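# Assemble the two printed lamp parts on the stand

## Task

Join the two printed parts so they match the finished desk lamp on the stand, and do it quickly. The robot must not topple or end up leaning, and nothing may be knocked over or pushed out of the work area.

## Robot and tools

ROBOT. The robot has a wheeled base that can drive straight and turn on the spot but cannot move sideways. A lifting column carries the head cameras and two arms, left and right. Each arm has six revolute joints and a two-finger gripper. Shoulder height S = 0.90 m + column_m. Folded, as at the start, the robot is 0.73 m long and 0.62 m wide, and its front is 0.40 m ahead of the column.

FRAMES. All positions are in metres. The base frame has its origin on the floor under the column, midway between the drive wheels, with x forward, y left and z up. left_hand and right_hand are reported in this frame. Each is the point where that hand's fingers meet; the fingertips reach 8 mm beyond it. The hand's z axis points along the fingers (quat_wxyz maps (0,0,1) onto that direction), and its y axis runs along the opening. The odometry frame is the base frame as it stood at the start. base_odometry comes only from wheel turns, so slip shows up as travel. Its heading is in rad, positive to the left.

move. This runs one action. The action is made of base, joints, speeds and min_time_s; cameras and blocking are not part of it.
- base: a dict with exactly one key. translate_m is a straight drive in metres relative to where the base is now, from -3 to 3, forward positive. rotate_rad is an on-the-spot turn relative to the current heading, from -3.2 to 3.2, counter-clockwise (left) positive.
- joints: one dict for the whole robot, keyed by joint name, with absolute targets. column_m runs 0 to 0.8 m. head_tilt_rad runs -0.61 to 1.308, with 0 about level and positive tilting down. left_joint1_rad to left_joint6_rad and right_joint1_rad to right_joint6_rad are in rad, with ranges j1 ±2.879, j2 0 to 3.141, j3 0 to 3.019, j4 -1.692 to 1.57, j5 ±1.57 (positive swings the hand to the robot's right), j6 ±2.094 (positive rolls clockwise seen from behind the hand). left_gripper_m and right_gripper_m give the fingertip gap, 0 to 0.093 m.
- speeds: caps for this action only. translate_m runs 0.05 to 0.8 m/s and rotate_rad 0.1 to 1 rad/s; the maximum is the default.
- min_time_s: 0.1 to 8 s. It sets the shortest duration of each arm and gripper motion in the action.
- cameras: a list drawn from cam_head_left, cam_head_right, cam_left_wrist, cam_right_wrist, nav_camera, or all. [] gives none.
- blocking: true or omitted returns once everything is at rest. false returns in about 0.5 s while motion continues. A later move overrides only the joints it names, and the base only if it names the base.
A move with no action just returns the state and images. Unknown keys make a call invalid. Out-of-range values get it refused, and after a refusal the remaining move, wait and finished_scene calls in that reply are skipped.

OTHER TOOLS. wait takes seconds (0 to 10) plus optional cameras, and ends early once earlier moves finish. stop brakes every running motion. zoom_image takes camera and region [x0,y0,x1,y1] in pixels of the latest image, at most 504 by 504. finished_scene (scene 1) ends the scene for good, and the result has to hold without the robot.

RESULTS. joint_positions gives the readings. base_status and joint_status give one word per commanded motion:
- done: within tolerance.
- moving: still running.
- off_target: came to rest short of the target.
- contact_stop: column or base blocked.
- time_out: 14 s cap reached.
- not_followed: a safety check held the arm back.
- limit_stop_at_motor_heat: an overheated arm is stopped.
The move line gives the worst of these. on_its_own lists things the robot did without being told. In it, held at means a target, not a reading. If turned_by_wheels and turned_by_imu differ by more than about 4 % and at least 0.05 rad, the base collided or slipped. base_tilt is in degrees, forward and right positive, with about 1 degree of error. motor_effort is in % of each wheel motor's maximum, with the peak in brackets; effort outside its rest range while stopped suggests pushing. wheel_motors_off = 1 means the motors cut out after about 3 s of hard pushing. Joint torques are listed per arm joint. A gripper reading 0.003 m or more above its target means it holds something; a hard part reads up to about 5 mm narrower than its true width. Shut on nothing, a gripper reads 0.000 to 0.003.

ARM GEOMETRY. With the left j1 = -1.57 (or the right j1 = +1.57) and j5 = j6 = 0, the arm works in a vertical plane 0.23 m to that side. Let a = j2 - 0.35, b = 1.05 + j2 - j3 and c = b - j4. Then the hand is 0.12 + 0.39 sin a + 0.38 cos b + 0.25 cos c ahead and S + 0.39 cos a - 0.38 sin b - 0.25 sin c high. The real hand may sit up to 7 cm lower and nearer the column, or 14 cm when carrying a load, so check left_hand/right_hand. For the floor, stretch the arm out 0.45 to 0.5 m with the fingers pointing down at column_m 0.3, then lower the column. Below 0.4 m height, the housing is in the way of a hand closer than 0.45 m. Light parts (up to 0.3 kg) are fine from 0.14 m above S to 0.7 m below it, out to 0.6 m ahead.

CAUTIONS.
- Approach delicate contacts in steps of about 0.05 rad.
- Targets within about 0.03 rad of the reading (0.08 rad for j2 and j3) may not move the joint, yet still report done.
- Fast arm motion overshoots by up to 30 degrees. Swinging both arms hard rocks the robot and can tip it.
- Never let the arms collide or squeeze each other, grippers included.
- To release a push, send the arm's reported positions back as its targets.
- Motors heat under load and when an arm stays stretched out. At 100 °C the arm goes limp for 30 to 60 s, so watch for MOTOR HOT.
- After a base contact_stop, back off 0.05 m.
- The column halts on the way down when a hand touches something.
- Open the gripper well above its reading to let go.
- Never drop parts, release them while they are moving, or hit anything hard.

Each tool is called after "Emit:" as name(argument=value, ...), one argument or row to a line, values as JSON.

## Session

Emit:
move(
)

Scene clock: 0.00 s.
Joint torques (N m): no reading
Heat: left arm: hottest waist 26 °C; right arm: hottest shoulder 28 °C.
base_odometry: x=+0.000 y=+0.000 heading=+0.000
turned_by_wheels: +0.000
turned_by_imu: +0.000
base_tilt: forward=+0.3 right=+0.6
base_status: not commanded
joint_positions: column_m=+0.554 head_tilt_rad=+0.876 left_joint1_rad=-1.590 left_joint2_rad=+0.886 left_joint3_rad=+0.379 left_joint4_rad=-0.959 left_joint5_rad=+0.011 left_joint6_rad=-0.079 left_gripper_m=+0.09396 right_joint1_rad=+1.579 right_joint2_rad=+0.890 right_joint3_rad=+0.408 right_joint4_rad=-0.964 right_joint5_rad=+0.043 right_joint6_rad=+0.025 right_gripper_m=+0.09396
joint_status: not commanded
wheel_motors_off: 0
motor_effort: left_wheel=+2 right_wheel=+3
left_hand: x=+0.1273 y=+0.2188 z=+1.2588 quat_wxyz=(+0.454, +0.030, -0.890, -0.008) (m; base frame)
right_hand: x=+0.1415 y=-0.2311 z=+1.2542 quat_wxyz=(+0.444, +0.002, -0.896, +0.022) (m; base frame)
pictures: cam_head_left, cam_head_right, cam_left_wrist, cam_right_wrist, nav_camera

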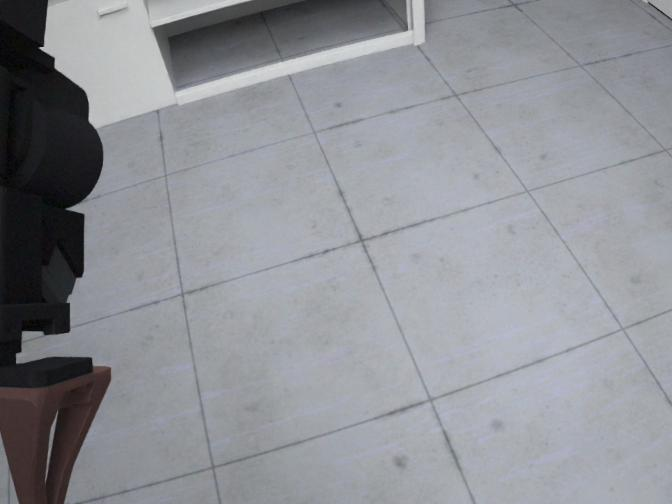

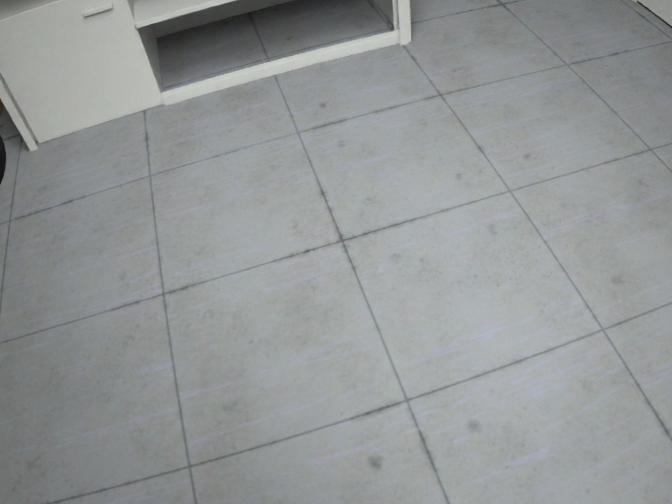

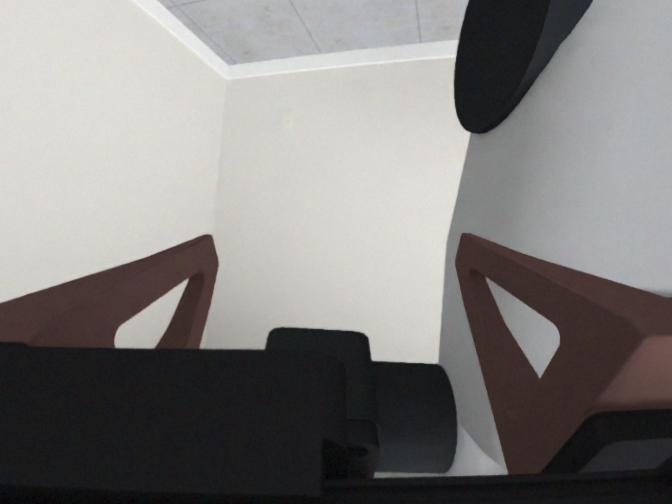

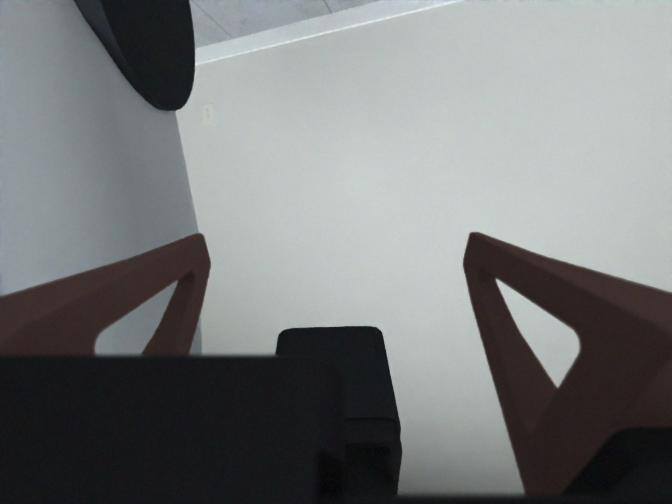

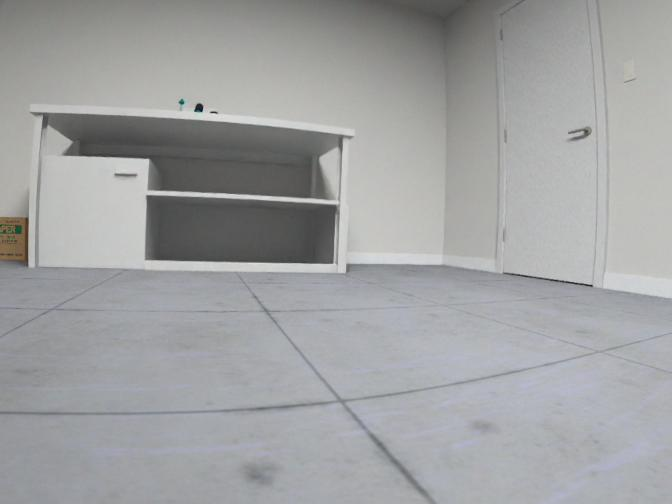

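Emit:
move(
  joints={"head_tilt_rad":0.45},
  base={"rotate_rad":0.35},
  cameras=["cam_head_left","cam_head_right","nav_camera"],
)

Scene clock: 4.10 s.
Joint torques (N m): left_arm=[2.14 -9 -2 -1.55 0.03 -0.02] | right_arm=[0.32 -9.7 -0.96 -1.59 0.03 0.02]
Heat: left arm: hottest waist 26 °C; right arm: hottest shoulder 28 °C.
move: done
base_odometry: x=+0.000 y=+0.000 heading=+0.349
turned_by_wheels: +0.349
turned_by_imu: +0.337
base_tilt: forward=+0.2 right=+0.6
base_status: done
joint_positions: column_m=+0.554 head_tilt_rad=+0.469 left_joint1_rad=-1.590 left_joint2_rad=+0.886 left_joint3_rad=+0.379 left_joint4_rad=-0.959 left_joint5_rad=+0.011 left_joint6_rad=-0.079 left_gripper_m=+0.09396 right_joint1_rad=+1.579 right_joint2_rad=+0.890 right_joint3_rad=+0.408 right_joint4_rad=-0.964 right_joint5_rad=+0.043 right_joint6_rad=+0.025 right_gripper_m=+0.09396
joint_status: all done
wheel_motors_off: 0
motor_effort: left_wheel=+0(33) right_wheel=+1(53)
left_hand: x=+0.1273 y=+0.2188 z=+1.2588 quat_wxyz=(+0.454, +0.030, -0.890, -0.008) (m; base frame)
right_hand: x=+0.1415 y=-0.2311 z=+1.2542 quat_wxyz=(+0.444, +0.002, -0.896, +0.022) (m; base frame)
pictures: cam_head_left, cam_head_right, nav_camera
camera_calibration:
cam_head_left: T_world_to_cam=[[0.103052, -0.991315, -0.0817011, 0.134443], [-0.440533, 0.0281565, -0.897295, 1.39326], [0.891802, 0.12846, -0.433805, 0.554332], [0, 0, 0, 1]] pos_world=[0.105568, 0.0228366, 1.50162]
cam_head_right: T_world_to_cam=[[0.103664, -0.991237, -0.0818767, 0.0718308], [-0.439872, 0.028142, -0.89762, 1.3938], [0.892058, 0.129066, -0.433099, 0.553144], [0, 0, 0, 1]] pos_world=[0.11221, -0.0394149, 1.49655]

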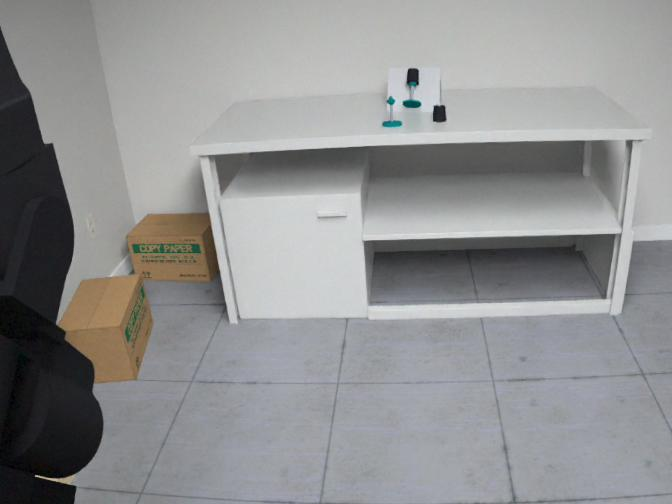

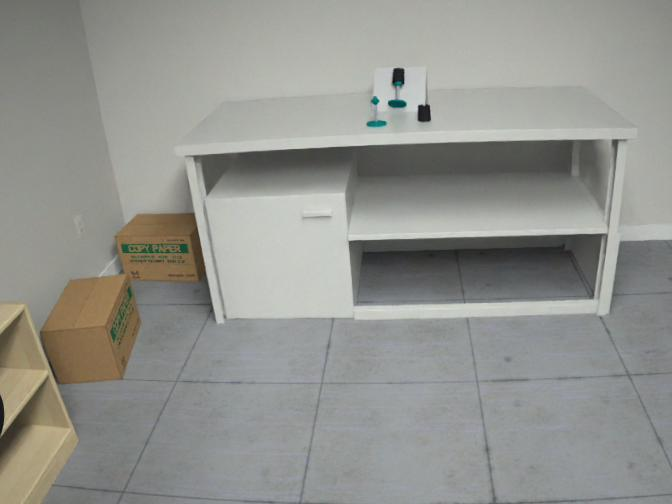

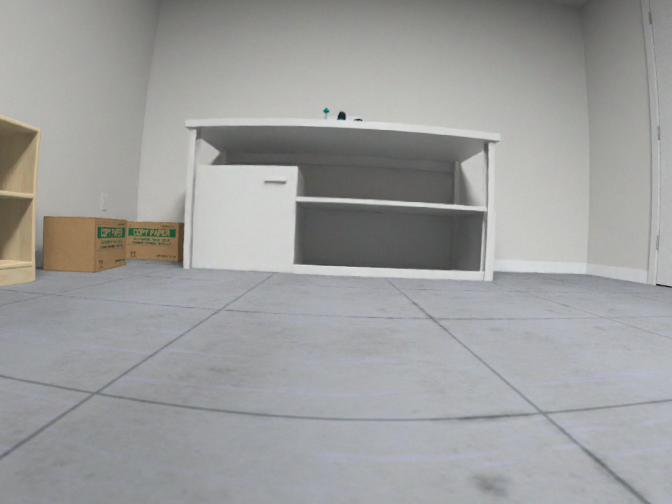

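Emit:
zoom_image(
  camera="cam_head_left",
  region=[360, 50, 480, 140],
)

Emit:
zoom_image(
  camera="cam_head_right",
  region=[345, 50, 465, 140],
)

Scaled by 4.200 from the camera's 672x504 image, which has a finer 960x720 frame.

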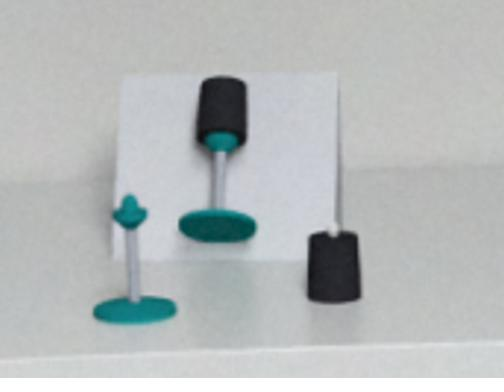

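Scaled by 4.200 from the camera's 672x504 image, which has a finer 960x720 frame.

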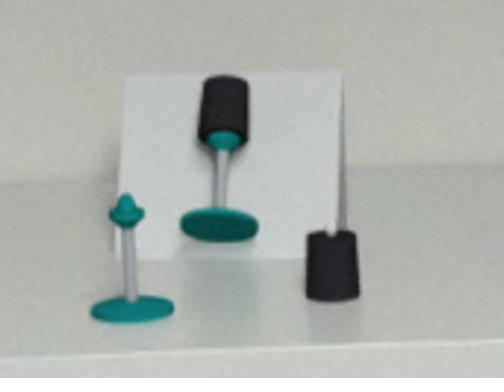

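Emit:
move(
  base={"translate_m":1.5},
  joints={"head_tilt_rad":0.75},
  cameras=["cam_head_left","cam_head_right","nav_camera"],
)

Emit:
zoom_image(
  camera="cam_head_left",
  region=[260, 20, 510, 210],
)

Scene clock: 27.20 s.
Joint torques (N m): left_arm=[2.2 -9 -1.96 -1.46 0.03 -0.02] | right_arm=[0.38 -9.52 -0.79 -1.54 0.05 0]
Heat: left arm: hottest waist 26 °C; right arm: hottest shoulder 28 °C.
move: done
base_odometry: x=+1.409 y=+0.514 heading=+0.350
turned_by_wheels: +0.001
turned_by_imu: +0.003
base_tilt: forward=+0.3 right=+0.5
base_status: done
joint_positions: column_m=+0.554 head_tilt_rad=+0.753 left_joint1_rad=-1.590 left_joint2_rad=+0.886 left_joint3_rad=+0.379 left_joint4_rad=-0.959 left_joint5_rad=+0.011 left_joint6_rad=-0.079 left_gripper_m=+0.09396 right_joint1_rad=+1.579 right_joint2_rad=+0.890 right_joint3_rad=+0.407 right_joint4_rad=-0.964 right_joint5_rad=+0.043 right_joint6_rad=+0.025 right_gripper_m=+0.09396
joint_status: all done
wheel_motors_off: 0
motor_effort: left_wheel=+0(48) right_wheel=+0(50)
left_hand: x=+0.1275 y=+0.2188 z=+1.2587 quat_wxyz=(+0.454, +0.030, -0.891, -0.008) (m; base frame)
right_hand: x=+0.1411 y=-0.2311 z=+1.2543 quat_wxyz=(+0.445, +0.002, -0.895, +0.022) (m; base frame)
pictures: cam_head_left, cam_head_right, nav_camera
camera_calibration:
cam_head_left: T_world_to_cam=[[0.0760131, -0.991315, -0.107318, 0.175251], [-0.674455, 0.0281538, -0.737779, 1.15938], [0.734393, 0.128462, -0.666457, 0.920514], [0, 0, 0, 1]] pos_world=[0.0926078, 0.0228366, 1.48765]
cam_head_right: T_world_to_cam=[[0.0765509, -0.991236, -0.107658, 0.112892], [-0.673911, 0.0281393, -0.738276, 1.16009], [0.734836, 0.129067, -0.665851, 0.919469], [0, 0, 0, 1]] pos_world=[0.0974957, -0.0394149, 1.48085]

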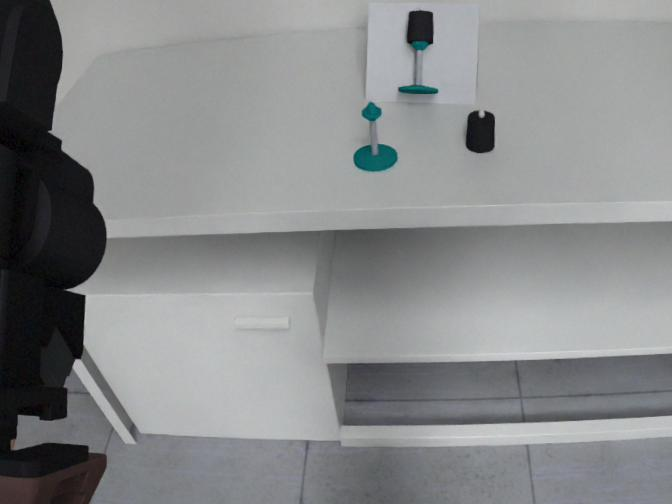

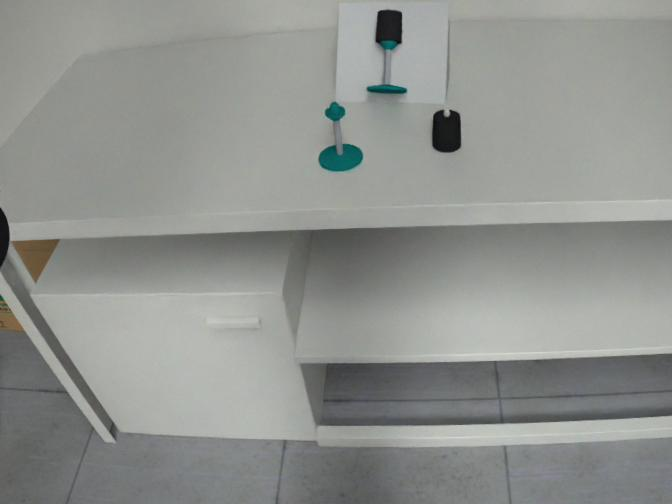

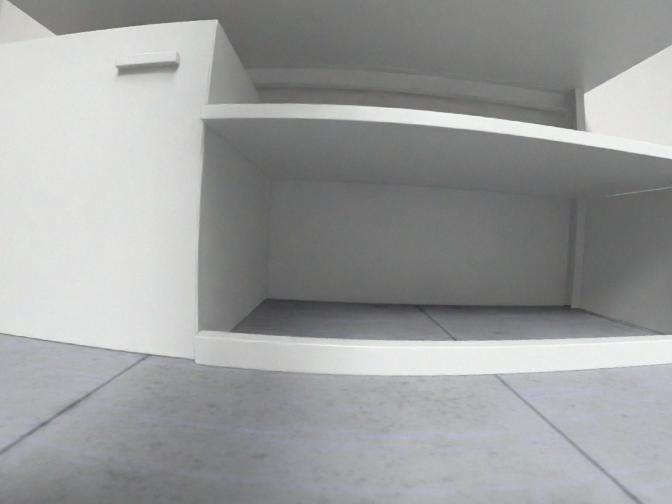

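Scaled by 2.016 from the camera's 672x504 image, which has a finer 960x720 frame.

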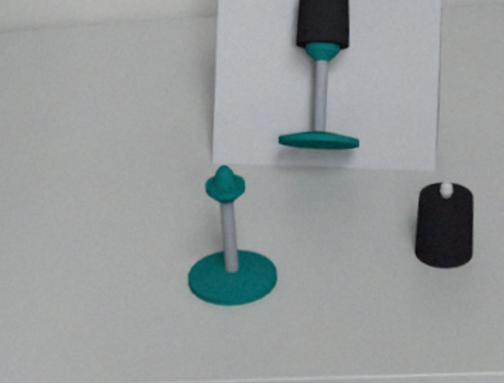

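Emit:
zoom_image(
  camera="cam_head_left",
  region=[350, 0, 510, 170],
)

Emit:
move(
  base={"translate_m":0.35},
  joints={"head_tilt_rad":0.95},
  cameras=["cam_head_left","cam_head_right"],
)

Emit:
zoom_image(
  camera="cam_head_left",
  region=[330, 0, 610, 240],
)

Emit:
zoom_image(
  camera="cam_head_right",
  region=[300, 0, 580, 240],
)

Scaled by 2.965 from the camera's 672x504 image, which has a finer 960x720 frame.

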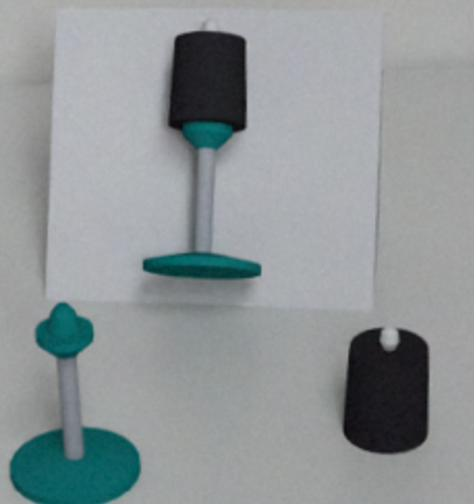

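Scene clock: 47.00 s.
Joint torques (N m): left_arm=[2.14 -9.05 -2.18 -1.65 0.03 -0.02] | right_arm=[0.15 -9.64 -1.16 -1.52 0.03 0]
Heat: left arm: hottest waist 26 °C; right arm: hottest shoulder 29 °C.
move: done
base_odometry: x=+1.738 y=+0.634 heading=+0.350
turned_by_wheels: +0.000
turned_by_imu: +0.000
base_tilt: forward=+0.3 right=+0.6
base_status: done
joint_positions: column_m=+0.554 head_tilt_rad=+0.951 left_joint1_rad=-1.590 left_joint2_rad=+0.886 left_joint3_rad=+0.380 left_joint4_rad=-0.959 left_joint5_rad=+0.011 left_joint6_rad=-0.079 left_gripper_m=+0.09396 right_joint1_rad=+1.579 right_joint2_rad=+0.890 right_joint3_rad=+0.410 right_joint4_rad=-0.964 right_joint5_rad=+0.043 right_joint6_rad=+0.025 right_gripper_m=+0.09396
joint_status: all done
wheel_motors_off: 0
motor_effort: left_wheel=+0(31) right_wheel=-1(30)
left_hand: x=+0.1282 y=+0.2188 z=+1.2585 quat_wxyz=(+0.453, +0.030, -0.891, -0.008) (m; base frame)
right_hand: x=+0.1427 y=-0.2311 z=+1.2538 quat_wxyz=(+0.443, +0.002, -0.896, +0.022) (m; base frame)
pictures: cam_head_left, cam_head_right
camera_calibration:
cam_head_left: T_world_to_cam=[[0.0534078, -0.991314, -0.120184, 0.196197], [-0.806496, 0.0281483, -0.59057, 0.939238], [0.588823, 0.128469, -0.797987, 1.13038], [0, 0, 0, 1]] pos_world=[0.0814221, 0.0228366, 1.48029]
cam_head_right: T_world_to_cam=[[0.0538681, -0.991236, -0.120623, 0.133992], [-0.80606, 0.0281337, -0.591164, 0.940189], [0.589377, 0.129074, -0.79748, 1.12944], [0, 0, 0, 1]] pos_world=[0.0849678, -0.0394149, 1.47267]

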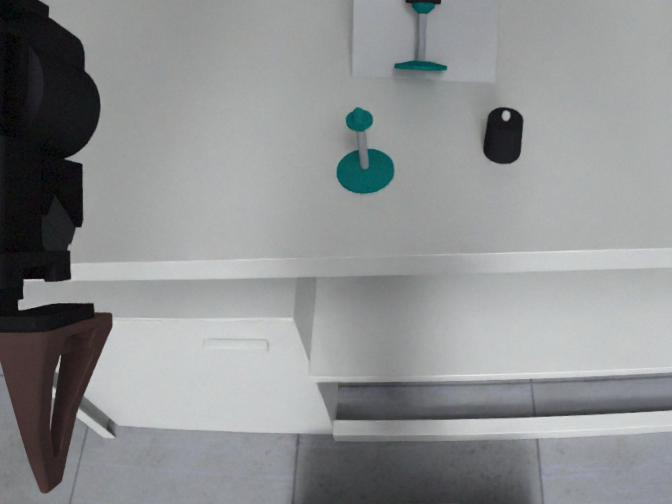

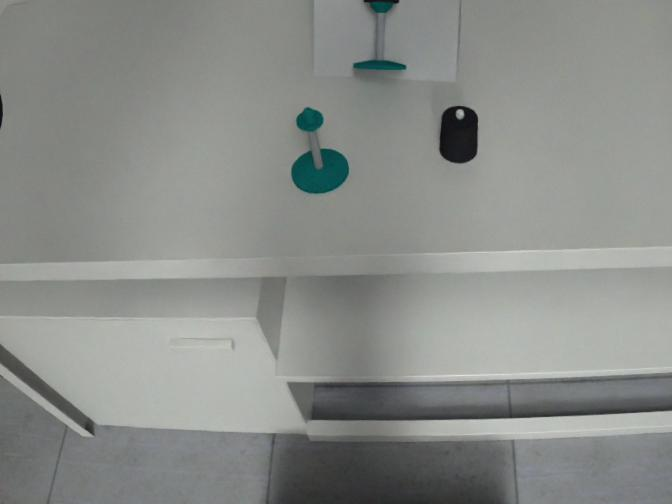

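Scaled by 1.800 from the camera's 672x504 image, which has a finer 960x720 frame.

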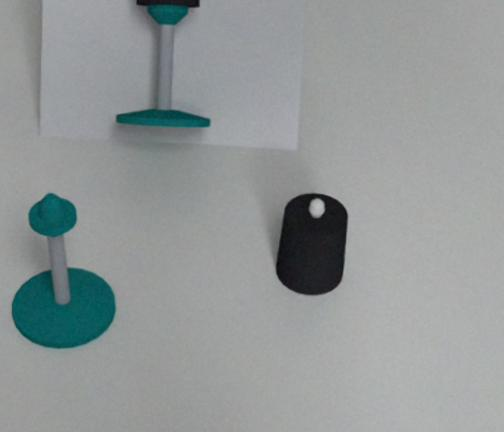

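Scaled by 1.800 from the camera's 672x504 image, which has a finer 960x720 frame.

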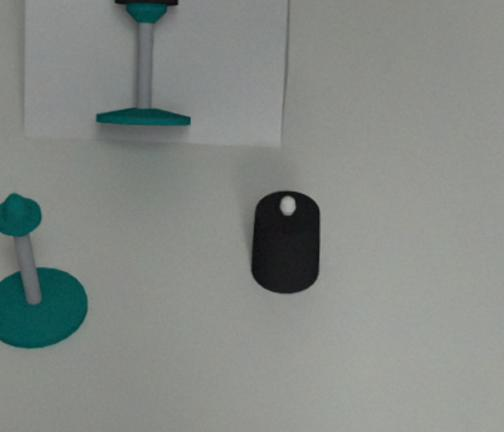

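Emit:
move(
  base={"rotate_rad":0.188},
  joints={"column_m":0.58,"right_joint1_rad":1.57,"right_joint2_rad":1.48,"right_joint3_rad":1.5,"right_joint4_rad":-0.537,"right_joint5_rad":0,"right_joint6_rad":0},
  cameras=["cam_head_left","cam_head_right","cam_right_wrist"],
)

Scene clock: 75.30 s.
Joint torques (N m): left_arm=[2.14 -8.94 -2.11 -1.55 0.03 -0.02] | right_arm=[-0.15 -24.88 4.72 0.21 -0.06 -0.06]
Heat: left arm: hottest waist 26 °C; right arm: hottest shoulder 29 °C.
move: done
base_odometry: x=+1.738 y=+0.634 heading=+0.537
turned_by_wheels: +0.187
turned_by_imu: +0.179
base_tilt: forward=+0.3 right=+0.6
base_status: done
joint_positions: column_m=+0.580 head_tilt_rad=+0.951 left_joint1_rad=-1.590 left_joint2_rad=+0.886 left_joint3_rad=+0.380 left_joint4_rad=-0.959 left_joint5_rad=+0.011 left_joint6_rad=-0.079 left_gripper_m=+0.09396 right_joint1_rad=+1.574 right_joint2_rad=+1.480 right_joint3_rad=+1.493 right_joint4_rad=-0.541 right_joint5_rad=+0.002 right_joint6_rad=+0.003 right_gripper_m=+0.09396
joint_status: all done
wheel_motors_off: 0
motor_effort: left_wheel=-2(47) right_wheel=+0(50)
left_hand: x=+0.1282 y=+0.2189 z=+1.2844 quat_wxyz=(+0.453, +0.030, -0.891, -0.008) (m; base frame)
right_hand: x=+0.6663 y=-0.2237 z=+1.0683 quat_wxyz=(+0.002, -0.001, -1.000, +0.000) (m; base frame)
pictures: cam_head_left, cam_head_right, cam_right_wrist
camera_calibration:
cam_head_left: T_world_to_cam=[[0.0534078, -0.991314, -0.120184, 0.19931], [-0.806496, 0.0281483, -0.59057, 0.954534], [0.588823, 0.128469, -0.797987, 1.15104], [0, 0, 0, 1]] pos_world=[0.0814221, 0.0228366, 1.50619]
cam_head_right: T_world_to_cam=[[0.0538681, -0.991236, -0.120623, 0.137116], [-0.80606, 0.0281337, -0.591164, 0.9555], [0.589377, 0.129074, -0.79748, 1.15009], [0, 0, 0, 1]] pos_world=[0.0849678, -0.0394149, 1.49857]
cam_right_wrist: T_world_to_cam=[[-0.00288852, -0.999993, 0.00236645, -0.225258], [-0.800937, 0.00373043, 0.598736, -0.102972], [-0.598741, -0.000165916, -0.800943, 1.38166], [0, 0, 0, 1]] pos_world=[0.744132, -0.224644, 1.16882]

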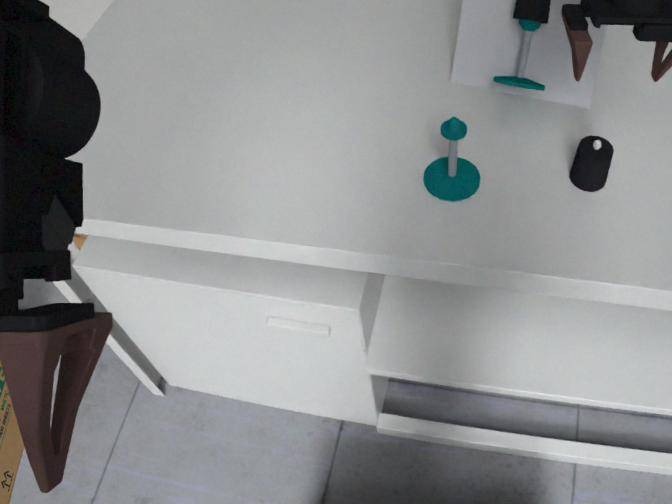

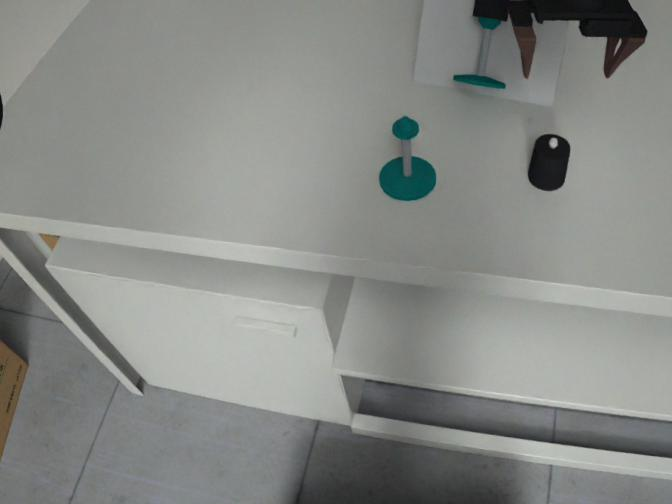

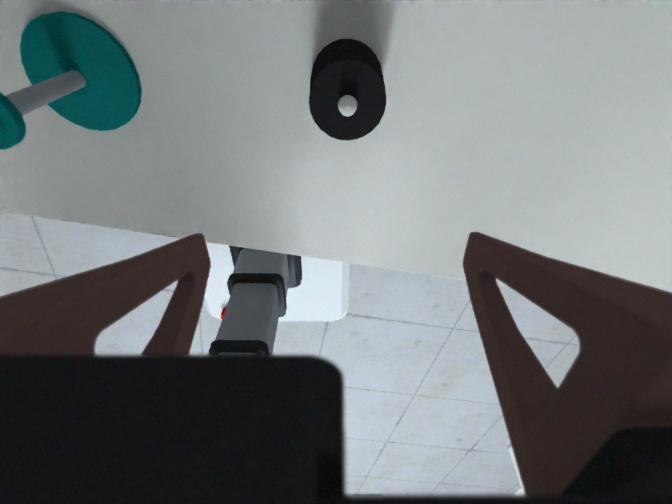

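Emit:
move(
  base={"translate_m":0.022},
)

Emit:
move(
  joints={"column_m":0.435},
  cameras=["cam_head_left","cam_head_right","cam_right_wrist"],
)

Emit:
zoom_image(
  camera="cam_head_right",
  region=[360, 60, 660, 250],
)

Scene clock: 93.13 s.
Joint torques (N m): left_arm=[2.2 -9 -2.11 -1.55 0.03 -0.02] | right_arm=[-0.44 -24.18 4.86 0.36 -0.06 -0.04]
Heat: left arm: hottest waist 26 °C; right arm: hottest shoulder 33 °C.
move: done
base_odometry: x=+1.757 y=+0.645 heading=+0.538
turned_by_wheels: +0.001
turned_by_imu: +0.000
base_tilt: forward=+0.4 right=+0.6
base_status: done
joint_positions: column_m=+0.580 head_tilt_rad=+0.951 left_joint1_rad=-1.590 left_joint2_rad=+0.886 left_joint3_rad=+0.380 left_joint4_rad=-0.959 left_joint5_rad=+0.011 left_joint6_rad=-0.079 left_gripper_m=+0.09396 right_joint1_rad=+1.574 right_joint2_rad=+1.480 right_joint3_rad=+1.493 right_joint4_rad=-0.541 right_joint5_rad=+0.002 right_joint6_rad=+0.003 right_gripper_m=+0.09396
joint_status: not commanded
wheel_motors_off: 0
motor_effort: left_wheel=+2(44) right_wheel=+1(44)
left_hand: x=+0.1280 y=+0.2189 z=+1.2845 quat_wxyz=(+0.453, +0.030, -0.891, -0.008) (m; base frame)
right_hand: x=+0.6663 y=-0.2237 z=+1.0683 quat_wxyz=(+0.002, -0.001, -1.000, +0.000) (m; base frame)
pictures: none

Scene clock: 95.60 s.
Joint torques (N m): left_arm=[2.2 -9.11 -2.11 -1.55 0.03 -0.02] | right_arm=[-0.38 -24.06 4.82 0.16 -0.07 -0.03]
Heat: left arm: hottest waist 26 °C; right arm: hottest shoulder 33 °C.
move: done
base_odometry: x=+1.757 y=+0.645 heading=+0.538
turned_by_wheels: +0.000
turned_by_imu: -0.001
base_tilt: forward=+0.3 right=+0.5
base_status: not commanded
joint_positions: column_m=+0.435 head_tilt_rad=+0.951 left_joint1_rad=-1.590 left_joint2_rad=+0.886 left_joint3_rad=+0.380 left_joint4_rad=-0.959 left_joint5_rad=+0.011 left_joint6_rad=-0.079 left_gripper_m=+0.09396 right_joint1_rad=+1.574 right_joint2_rad=+1.480 right_joint3_rad=+1.493 right_joint4_rad=-0.541 right_joint5_rad=+0.002 right_joint6_rad=+0.003 right_gripper_m=+0.09396
joint_status: all done
wheel_motors_off: 0
motor_effort: left_wheel=+1(4) right_wheel=+1(1)
left_hand: x=+0.1280 y=+0.2189 z=+1.1397 quat_wxyz=(+0.453, +0.030, -0.891, -0.008) (m; base frame)
right_hand: x=+0.6663 y=-0.2237 z=+0.9235 quat_wxyz=(+0.002, -0.001, -1.000, +0.000) (m; base frame)
pictures: cam_head_left, cam_head_right, cam_right_wrist
camera_calibration:
cam_head_left: T_world_to_cam=[[0.0533621, -0.991314, -0.1202, 0.181933], [-0.806662, 0.0281585, -0.590342, 0.868722], [0.588599, 0.128463, -0.798153, 1.03574], [0, 0, 0, 1]] pos_world=[0.0814222, 0.0228366, 1.36139]
cam_head_right: T_world_to_cam=[[0.0538223, -0.991236, -0.12064, 0.119664], [-0.806227, 0.028144, -0.590936, 0.869547], [0.589153, 0.129068, -0.797647, 1.03478], [0, 0, 0, 1]] pos_world=[0.0849678, -0.0394149, 1.35367]
cam_right_wrist: T_world_to_cam=[[-0.00288852, -0.999993, 0.00236645, -0.224916], [-0.800937, 0.00373043, 0.598736, -0.0162752], [-0.598741, -0.000165916, -0.800943, 1.26568], [0, 0, 0, 1]] pos_world=[0.744132, -0.224644, 1.02402]

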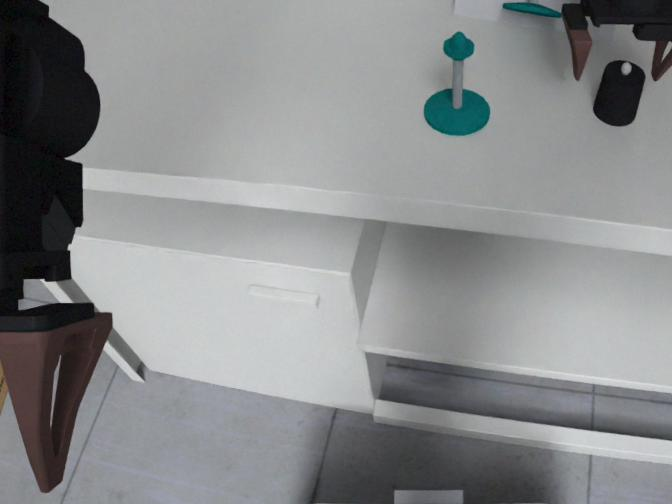

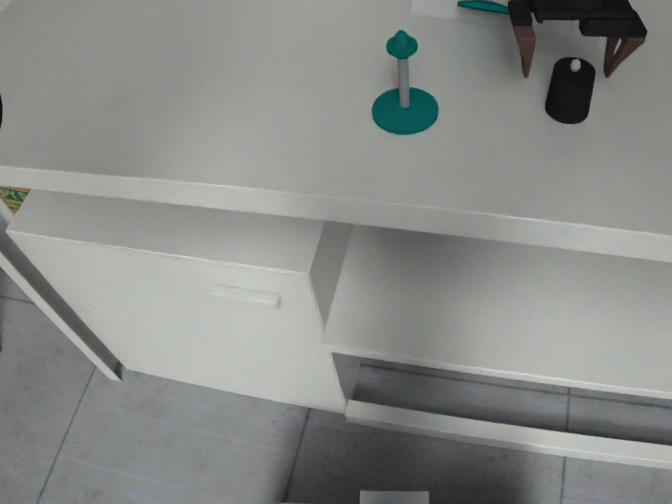

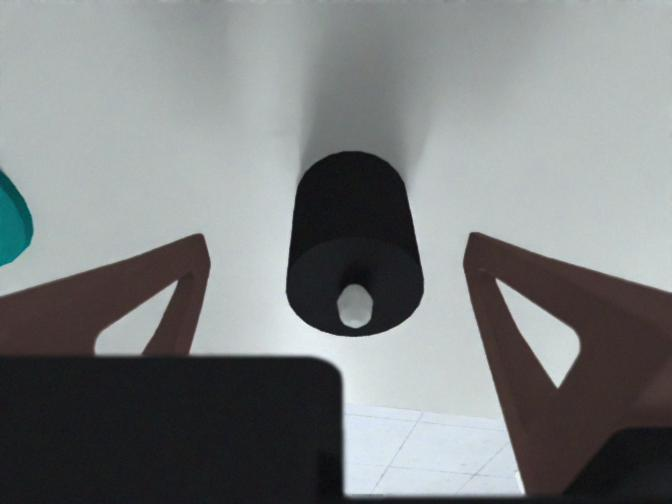

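Scaled by 1.680 from the camera's 672x504 image, which has a finer 960x720 frame.

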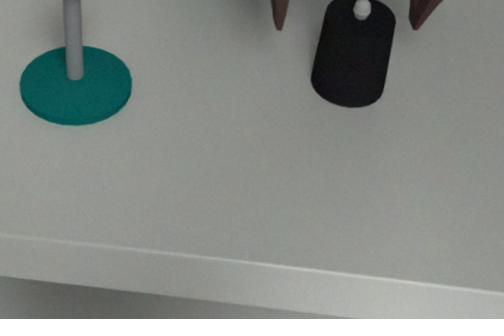

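Emit:
move(
  joints={"column_m":0.41},
)

Emit:
move(
  joints={"right_gripper_m":0.041},
  min_time_s=2,
  cameras=["cam_head_right","cam_right_wrist"],
)

Scene clock: 102.27 s.
Joint torques (N m): left_arm=[2.14 -9 -2.11 -1.58 0.04 -0.02] | right_arm=[-0.44 -24.12 4.81 0.13 -0.02 -0.03]
Heat: left arm: hottest waist 26 °C; right arm: hottest shoulder 34 °C.
move: done
base_odometry: x=+1.757 y=+0.645 heading=+0.538
turned_by_wheels: +0.000
turned_by_imu: -0.001
base_tilt: forward=+0.3 right=+0.5
base_status: not commanded
joint_positions: column_m=+0.410 head_tilt_rad=+0.951 left_joint1_rad=-1.590 left_joint2_rad=+0.886 left_joint3_rad=+0.380 left_joint4_rad=-0.959 left_joint5_rad=+0.011 left_joint6_rad=-0.079 left_gripper_m=+0.09396 right_joint1_rad=+1.574 right_joint2_rad=+1.480 right_joint3_rad=+1.493 right_joint4_rad=-0.541 right_joint5_rad=+0.002 right_joint6_rad=+0.003 right_gripper_m=+0.09396
joint_status: all done
wheel_motors_off: 0
motor_effort: left_wheel=+0(4) right_wheel=+0(1)
left_hand: x=+0.1280 y=+0.2189 z=+1.1147 quat_wxyz=(+0.453, +0.030, -0.891, -0.008) (m; base frame)
right_hand: x=+0.6663 y=-0.2237 z=+0.8985 quat_wxyz=(+0.002, -0.001, -1.000, +0.000) (m; base frame)
pictures: none

Scene clock: 104.57 s.
Joint torques (N m): left_arm=[2.2 -8.94 -2.11 -1.55 0.03 -0.02] | right_arm=[0.03 -24.12 4.72 0.35 -0.03 -0.01]
Heat: left arm: hottest waist 26 °C; right arm: hottest shoulder 34 °C.
move: off_target
base_odometry: x=+1.757 y=+0.645 heading=+0.538
turned_by_wheels: +0.000
turned_by_imu: +0.000
base_tilt: forward=+0.4 right=+0.6
base_status: not commanded
joint_positions: column_m=+0.410 head_tilt_rad=+0.951 left_joint1_rad=-1.590 left_joint2_rad=+0.886 left_joint3_rad=+0.380 left_joint4_rad=-0.959 left_joint5_rad=+0.011 left_joint6_rad=-0.079 left_gripper_m=+0.09396 right_joint1_rad=+1.574 right_joint2_rad=+1.480 right_joint3_rad=+1.493 right_joint4_rad=-0.541 right_joint5_rad=+0.002 right_joint6_rad=+0.003 right_gripper_m=+0.04789
joint_status: right_gripper_m off_target (ended at +0.04792, target +0.04100)
wheel_motors_off: 0
motor_effort: left_wheel=+0(4) right_wheel=+0(1)
left_hand: x=+0.1280 y=+0.2189 z=+1.1147 quat_wxyz=(+0.453, +0.030, -0.891, -0.008) (m; base frame)
right_hand: x=+0.6663 y=-0.2237 z=+0.8985 quat_wxyz=(+0.002, -0.001, -1.000, +0.000) (m; base frame)
pictures: cam_head_right, cam_right_wrist
camera_calibration:
cam_head_right: T_world_to_cam=[[0.0538223, -0.991236, -0.12064, 0.116648], [-0.806227, 0.028144, -0.590936, 0.854773], [0.589153, 0.129068, -0.797647, 1.01484], [0, 0, 0, 1]] pos_world=[0.0849678, -0.0394149, 1.32867]
cam_right_wrist: T_world_to_cam=[[-0.00288852, -0.999993, 0.00236645, -0.224857], [-0.800937, 0.00373043, 0.598736, -0.00130675], [-0.598741, -0.000165916, -0.800943, 1.24566], [0, 0, 0, 1]] pos_world=[0.744132, -0.224644, 0.999016]

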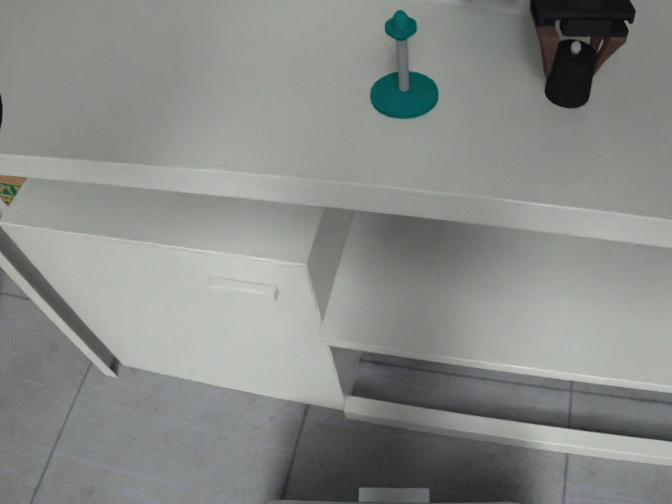

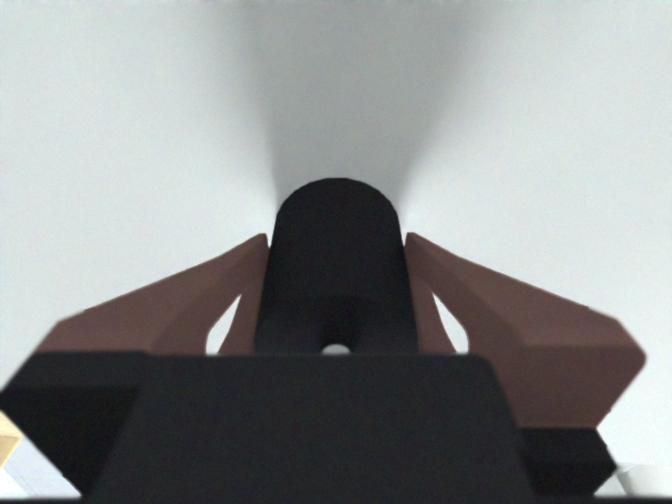

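Emit:
move(
  joints={"column_m":0.6},
)

Emit:
move(
  base={"translate_m":-0.06},
)

Emit:
move(
  base={"rotate_rad":0.28},
  cameras=["cam_head_left","cam_head_right","cam_right_wrist"],
)

Scene clock: 118.40 s.
Joint torques (N m): left_arm=[2.14 -9 -2.11 -1.58 0.04 -0.02] | right_arm=[-0.62 -24.23 4.72 0.06 -0.03 -0.06]
Heat: left arm: hottest waist 26 °C; right arm: hottest shoulder 36 °C.
move: done
base_odometry: x=+1.757 y=+0.645 heading=+0.538
turned_by_wheels: +0.000
turned_by_imu: -0.001
base_tilt: forward=+0.3 right=+0.5
base_status: not commanded
joint_positions: column_m=+0.600 head_tilt_rad=+0.951 left_joint1_rad=-1.590 left_joint2_rad=+0.886 left_joint3_rad=+0.380 left_joint4_rad=-0.959 left_joint5_rad=+0.011 left_joint6_rad=-0.079 left_gripper_m=+0.09396 right_joint1_rad=+1.574 right_joint2_rad=+1.480 right_joint3_rad=+1.493 right_joint4_rad=-0.541 right_joint5_rad=+0.002 right_joint6_rad=+0.003 right_gripper_m=+0.04789
joint_status: all done
wheel_motors_off: 0
motor_effort: left_wheel=+1(5) right_wheel=+1(1)
left_hand: x=+0.1280 y=+0.2189 z=+1.3045 quat_wxyz=(+0.453, +0.030, -0.891, -0.008) (m; base frame)
right_hand: x=+0.6663 y=-0.2237 z=+1.0884 quat_wxyz=(+0.002, -0.001, -1.000, +0.000) (m; base frame)
pictures: none

Scene clock: 119.60 s.
Joint torques (N m): left_arm=[2.2 -8.94 -1.87 -1.58 0.04 -0.02] | right_arm=[-0.91 -24.41 4.81 0.12 -0.03 0.01]
Heat: left arm: hottest waist 26 °C; right arm: hottest shoulder 36 °C.
move: done
base_odometry: x=+1.706 y=+0.615 heading=+0.539
turned_by_wheels: +0.001
turned_by_imu: +0.000
base_tilt: forward=+0.3 right=+0.5
base_status: done
joint_positions: column_m=+0.600 head_tilt_rad=+0.951 left_joint1_rad=-1.590 left_joint2_rad=+0.886 left_joint3_rad=+0.377 left_joint4_rad=-0.959 left_joint5_rad=+0.011 left_joint6_rad=-0.079 left_gripper_m=+0.09396 right_joint1_rad=+1.574 right_joint2_rad=+1.480 right_joint3_rad=+1.493 right_joint4_rad=-0.541 right_joint5_rad=+0.001 right_joint6_rad=+0.003 right_gripper_m=+0.04789
joint_status: not commanded
wheel_motors_off: 0
motor_effort: left_wheel=-1(55) right_wheel=-1(29)
left_hand: x=+0.1264 y=+0.2189 z=+1.3051 quat_wxyz=(+0.455, +0.030, -0.890, -0.008) (m; base frame)
right_hand: x=+0.6663 y=-0.2238 z=+1.0884 quat_wxyz=(+0.002, -0.001, -1.000, -0.001) (m; base frame)
pictures: none

Scene clock: 120.97 s.
Joint torques (N m): left_arm=[2.14 -8.94 -1.88 -1.58 0.05 -0.02] | right_arm=[-1.08 -24.88 4.78 0.12 -0.02 -0.06]
Heat: left arm: hottest waist 26 °C; right arm: hottest shoulder 36 °C.
move: done
base_odometry: x=+1.706 y=+0.615 heading=+0.818
turned_by_wheels: +0.280
turned_by_imu: +0.273
base_tilt: forward=+0.3 right=+0.6
base_status: done
joint_positions: column_m=+0.600 head_tilt_rad=+0.951 left_joint1_rad=-1.590 left_joint2_rad=+0.886 left_joint3_rad=+0.377 left_joint4_rad=-0.959 left_joint5_rad=+0.011 left_joint6_rad=-0.079 left_gripper_m=+0.09396 right_joint1_rad=+1.575 right_joint2_rad=+1.480 right_joint3_rad=+1.493 right_joint4_rad=-0.541 right_joint5_rad=+0.001 right_joint6_rad=+0.003 right_gripper_m=+0.04789
joint_status: not commanded
wheel_motors_off: 0
motor_effort: left_wheel=+1(23) right_wheel=+0(54)
left_hand: x=+0.1264 y=+0.2189 z=+1.3051 quat_wxyz=(+0.455, +0.030, -0.890, -0.008) (m; base frame)
right_hand: x=+0.6663 y=-0.2230 z=+1.0884 quat_wxyz=(+0.002, -0.001, -1.000, -0.001) (m; base frame)
pictures: cam_head_left, cam_head_right, cam_right_wrist
camera_calibration:
cam_head_left: T_world_to_cam=[[0.0533471, -0.991314, -0.120209, 0.201757], [-0.806793, 0.0281475, -0.590163, 0.96575], [0.588421, 0.128467, -0.798284, 1.16749], [0, 0, 0, 1]] pos_world=[0.0814222, 0.0228366, 1.52619]
cam_head_right: T_world_to_cam=[[0.0538071, -0.991236, -0.120649, 0.139578], [-0.806358, 0.0281329, -0.590758, 0.966651], [0.588975, 0.129073, -0.797777, 1.16658], [0, 0, 0, 1]] pos_world=[0.0848678, -0.0394149, 1.51857]
cam_right_wrist: T_world_to_cam=[[-0.00246652, -0.999997, 0.000571175, -0.222888], [-0.800907, 0.00231747, 0.598784, -0.115344], [-0.598784, 0.00101946, -0.80091, 1.39794], [0, 0, 0, 1]] pos_world=[0.744132, -0.224045, 1.18882]

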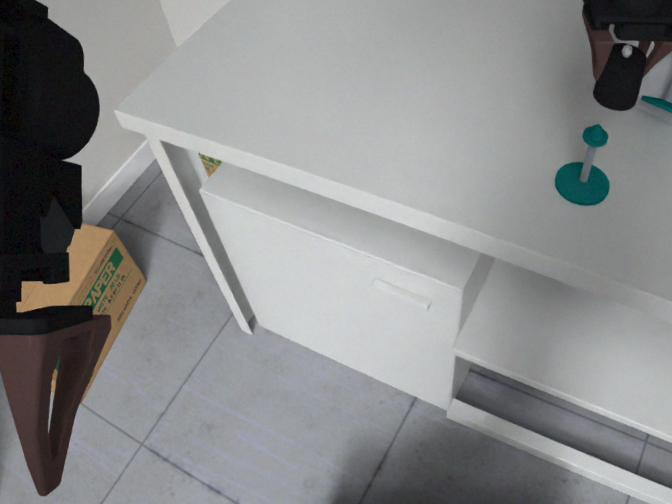

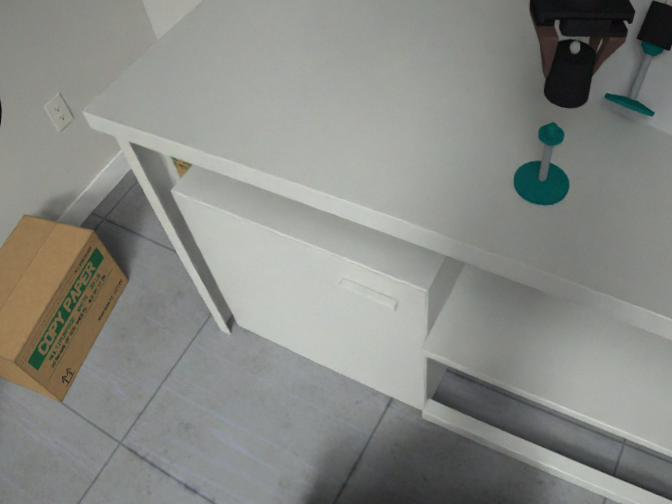

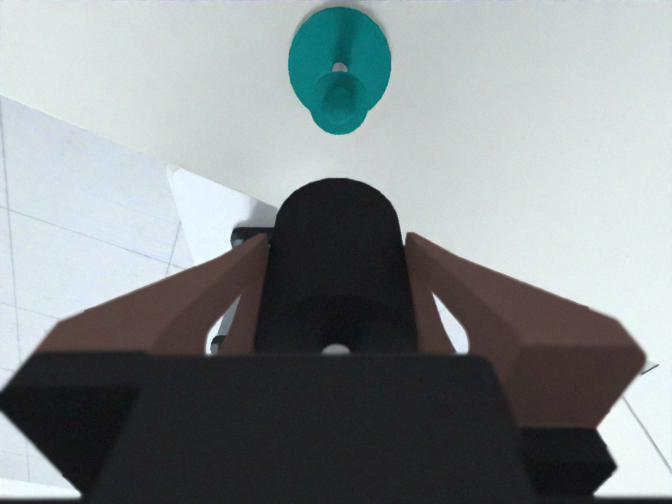

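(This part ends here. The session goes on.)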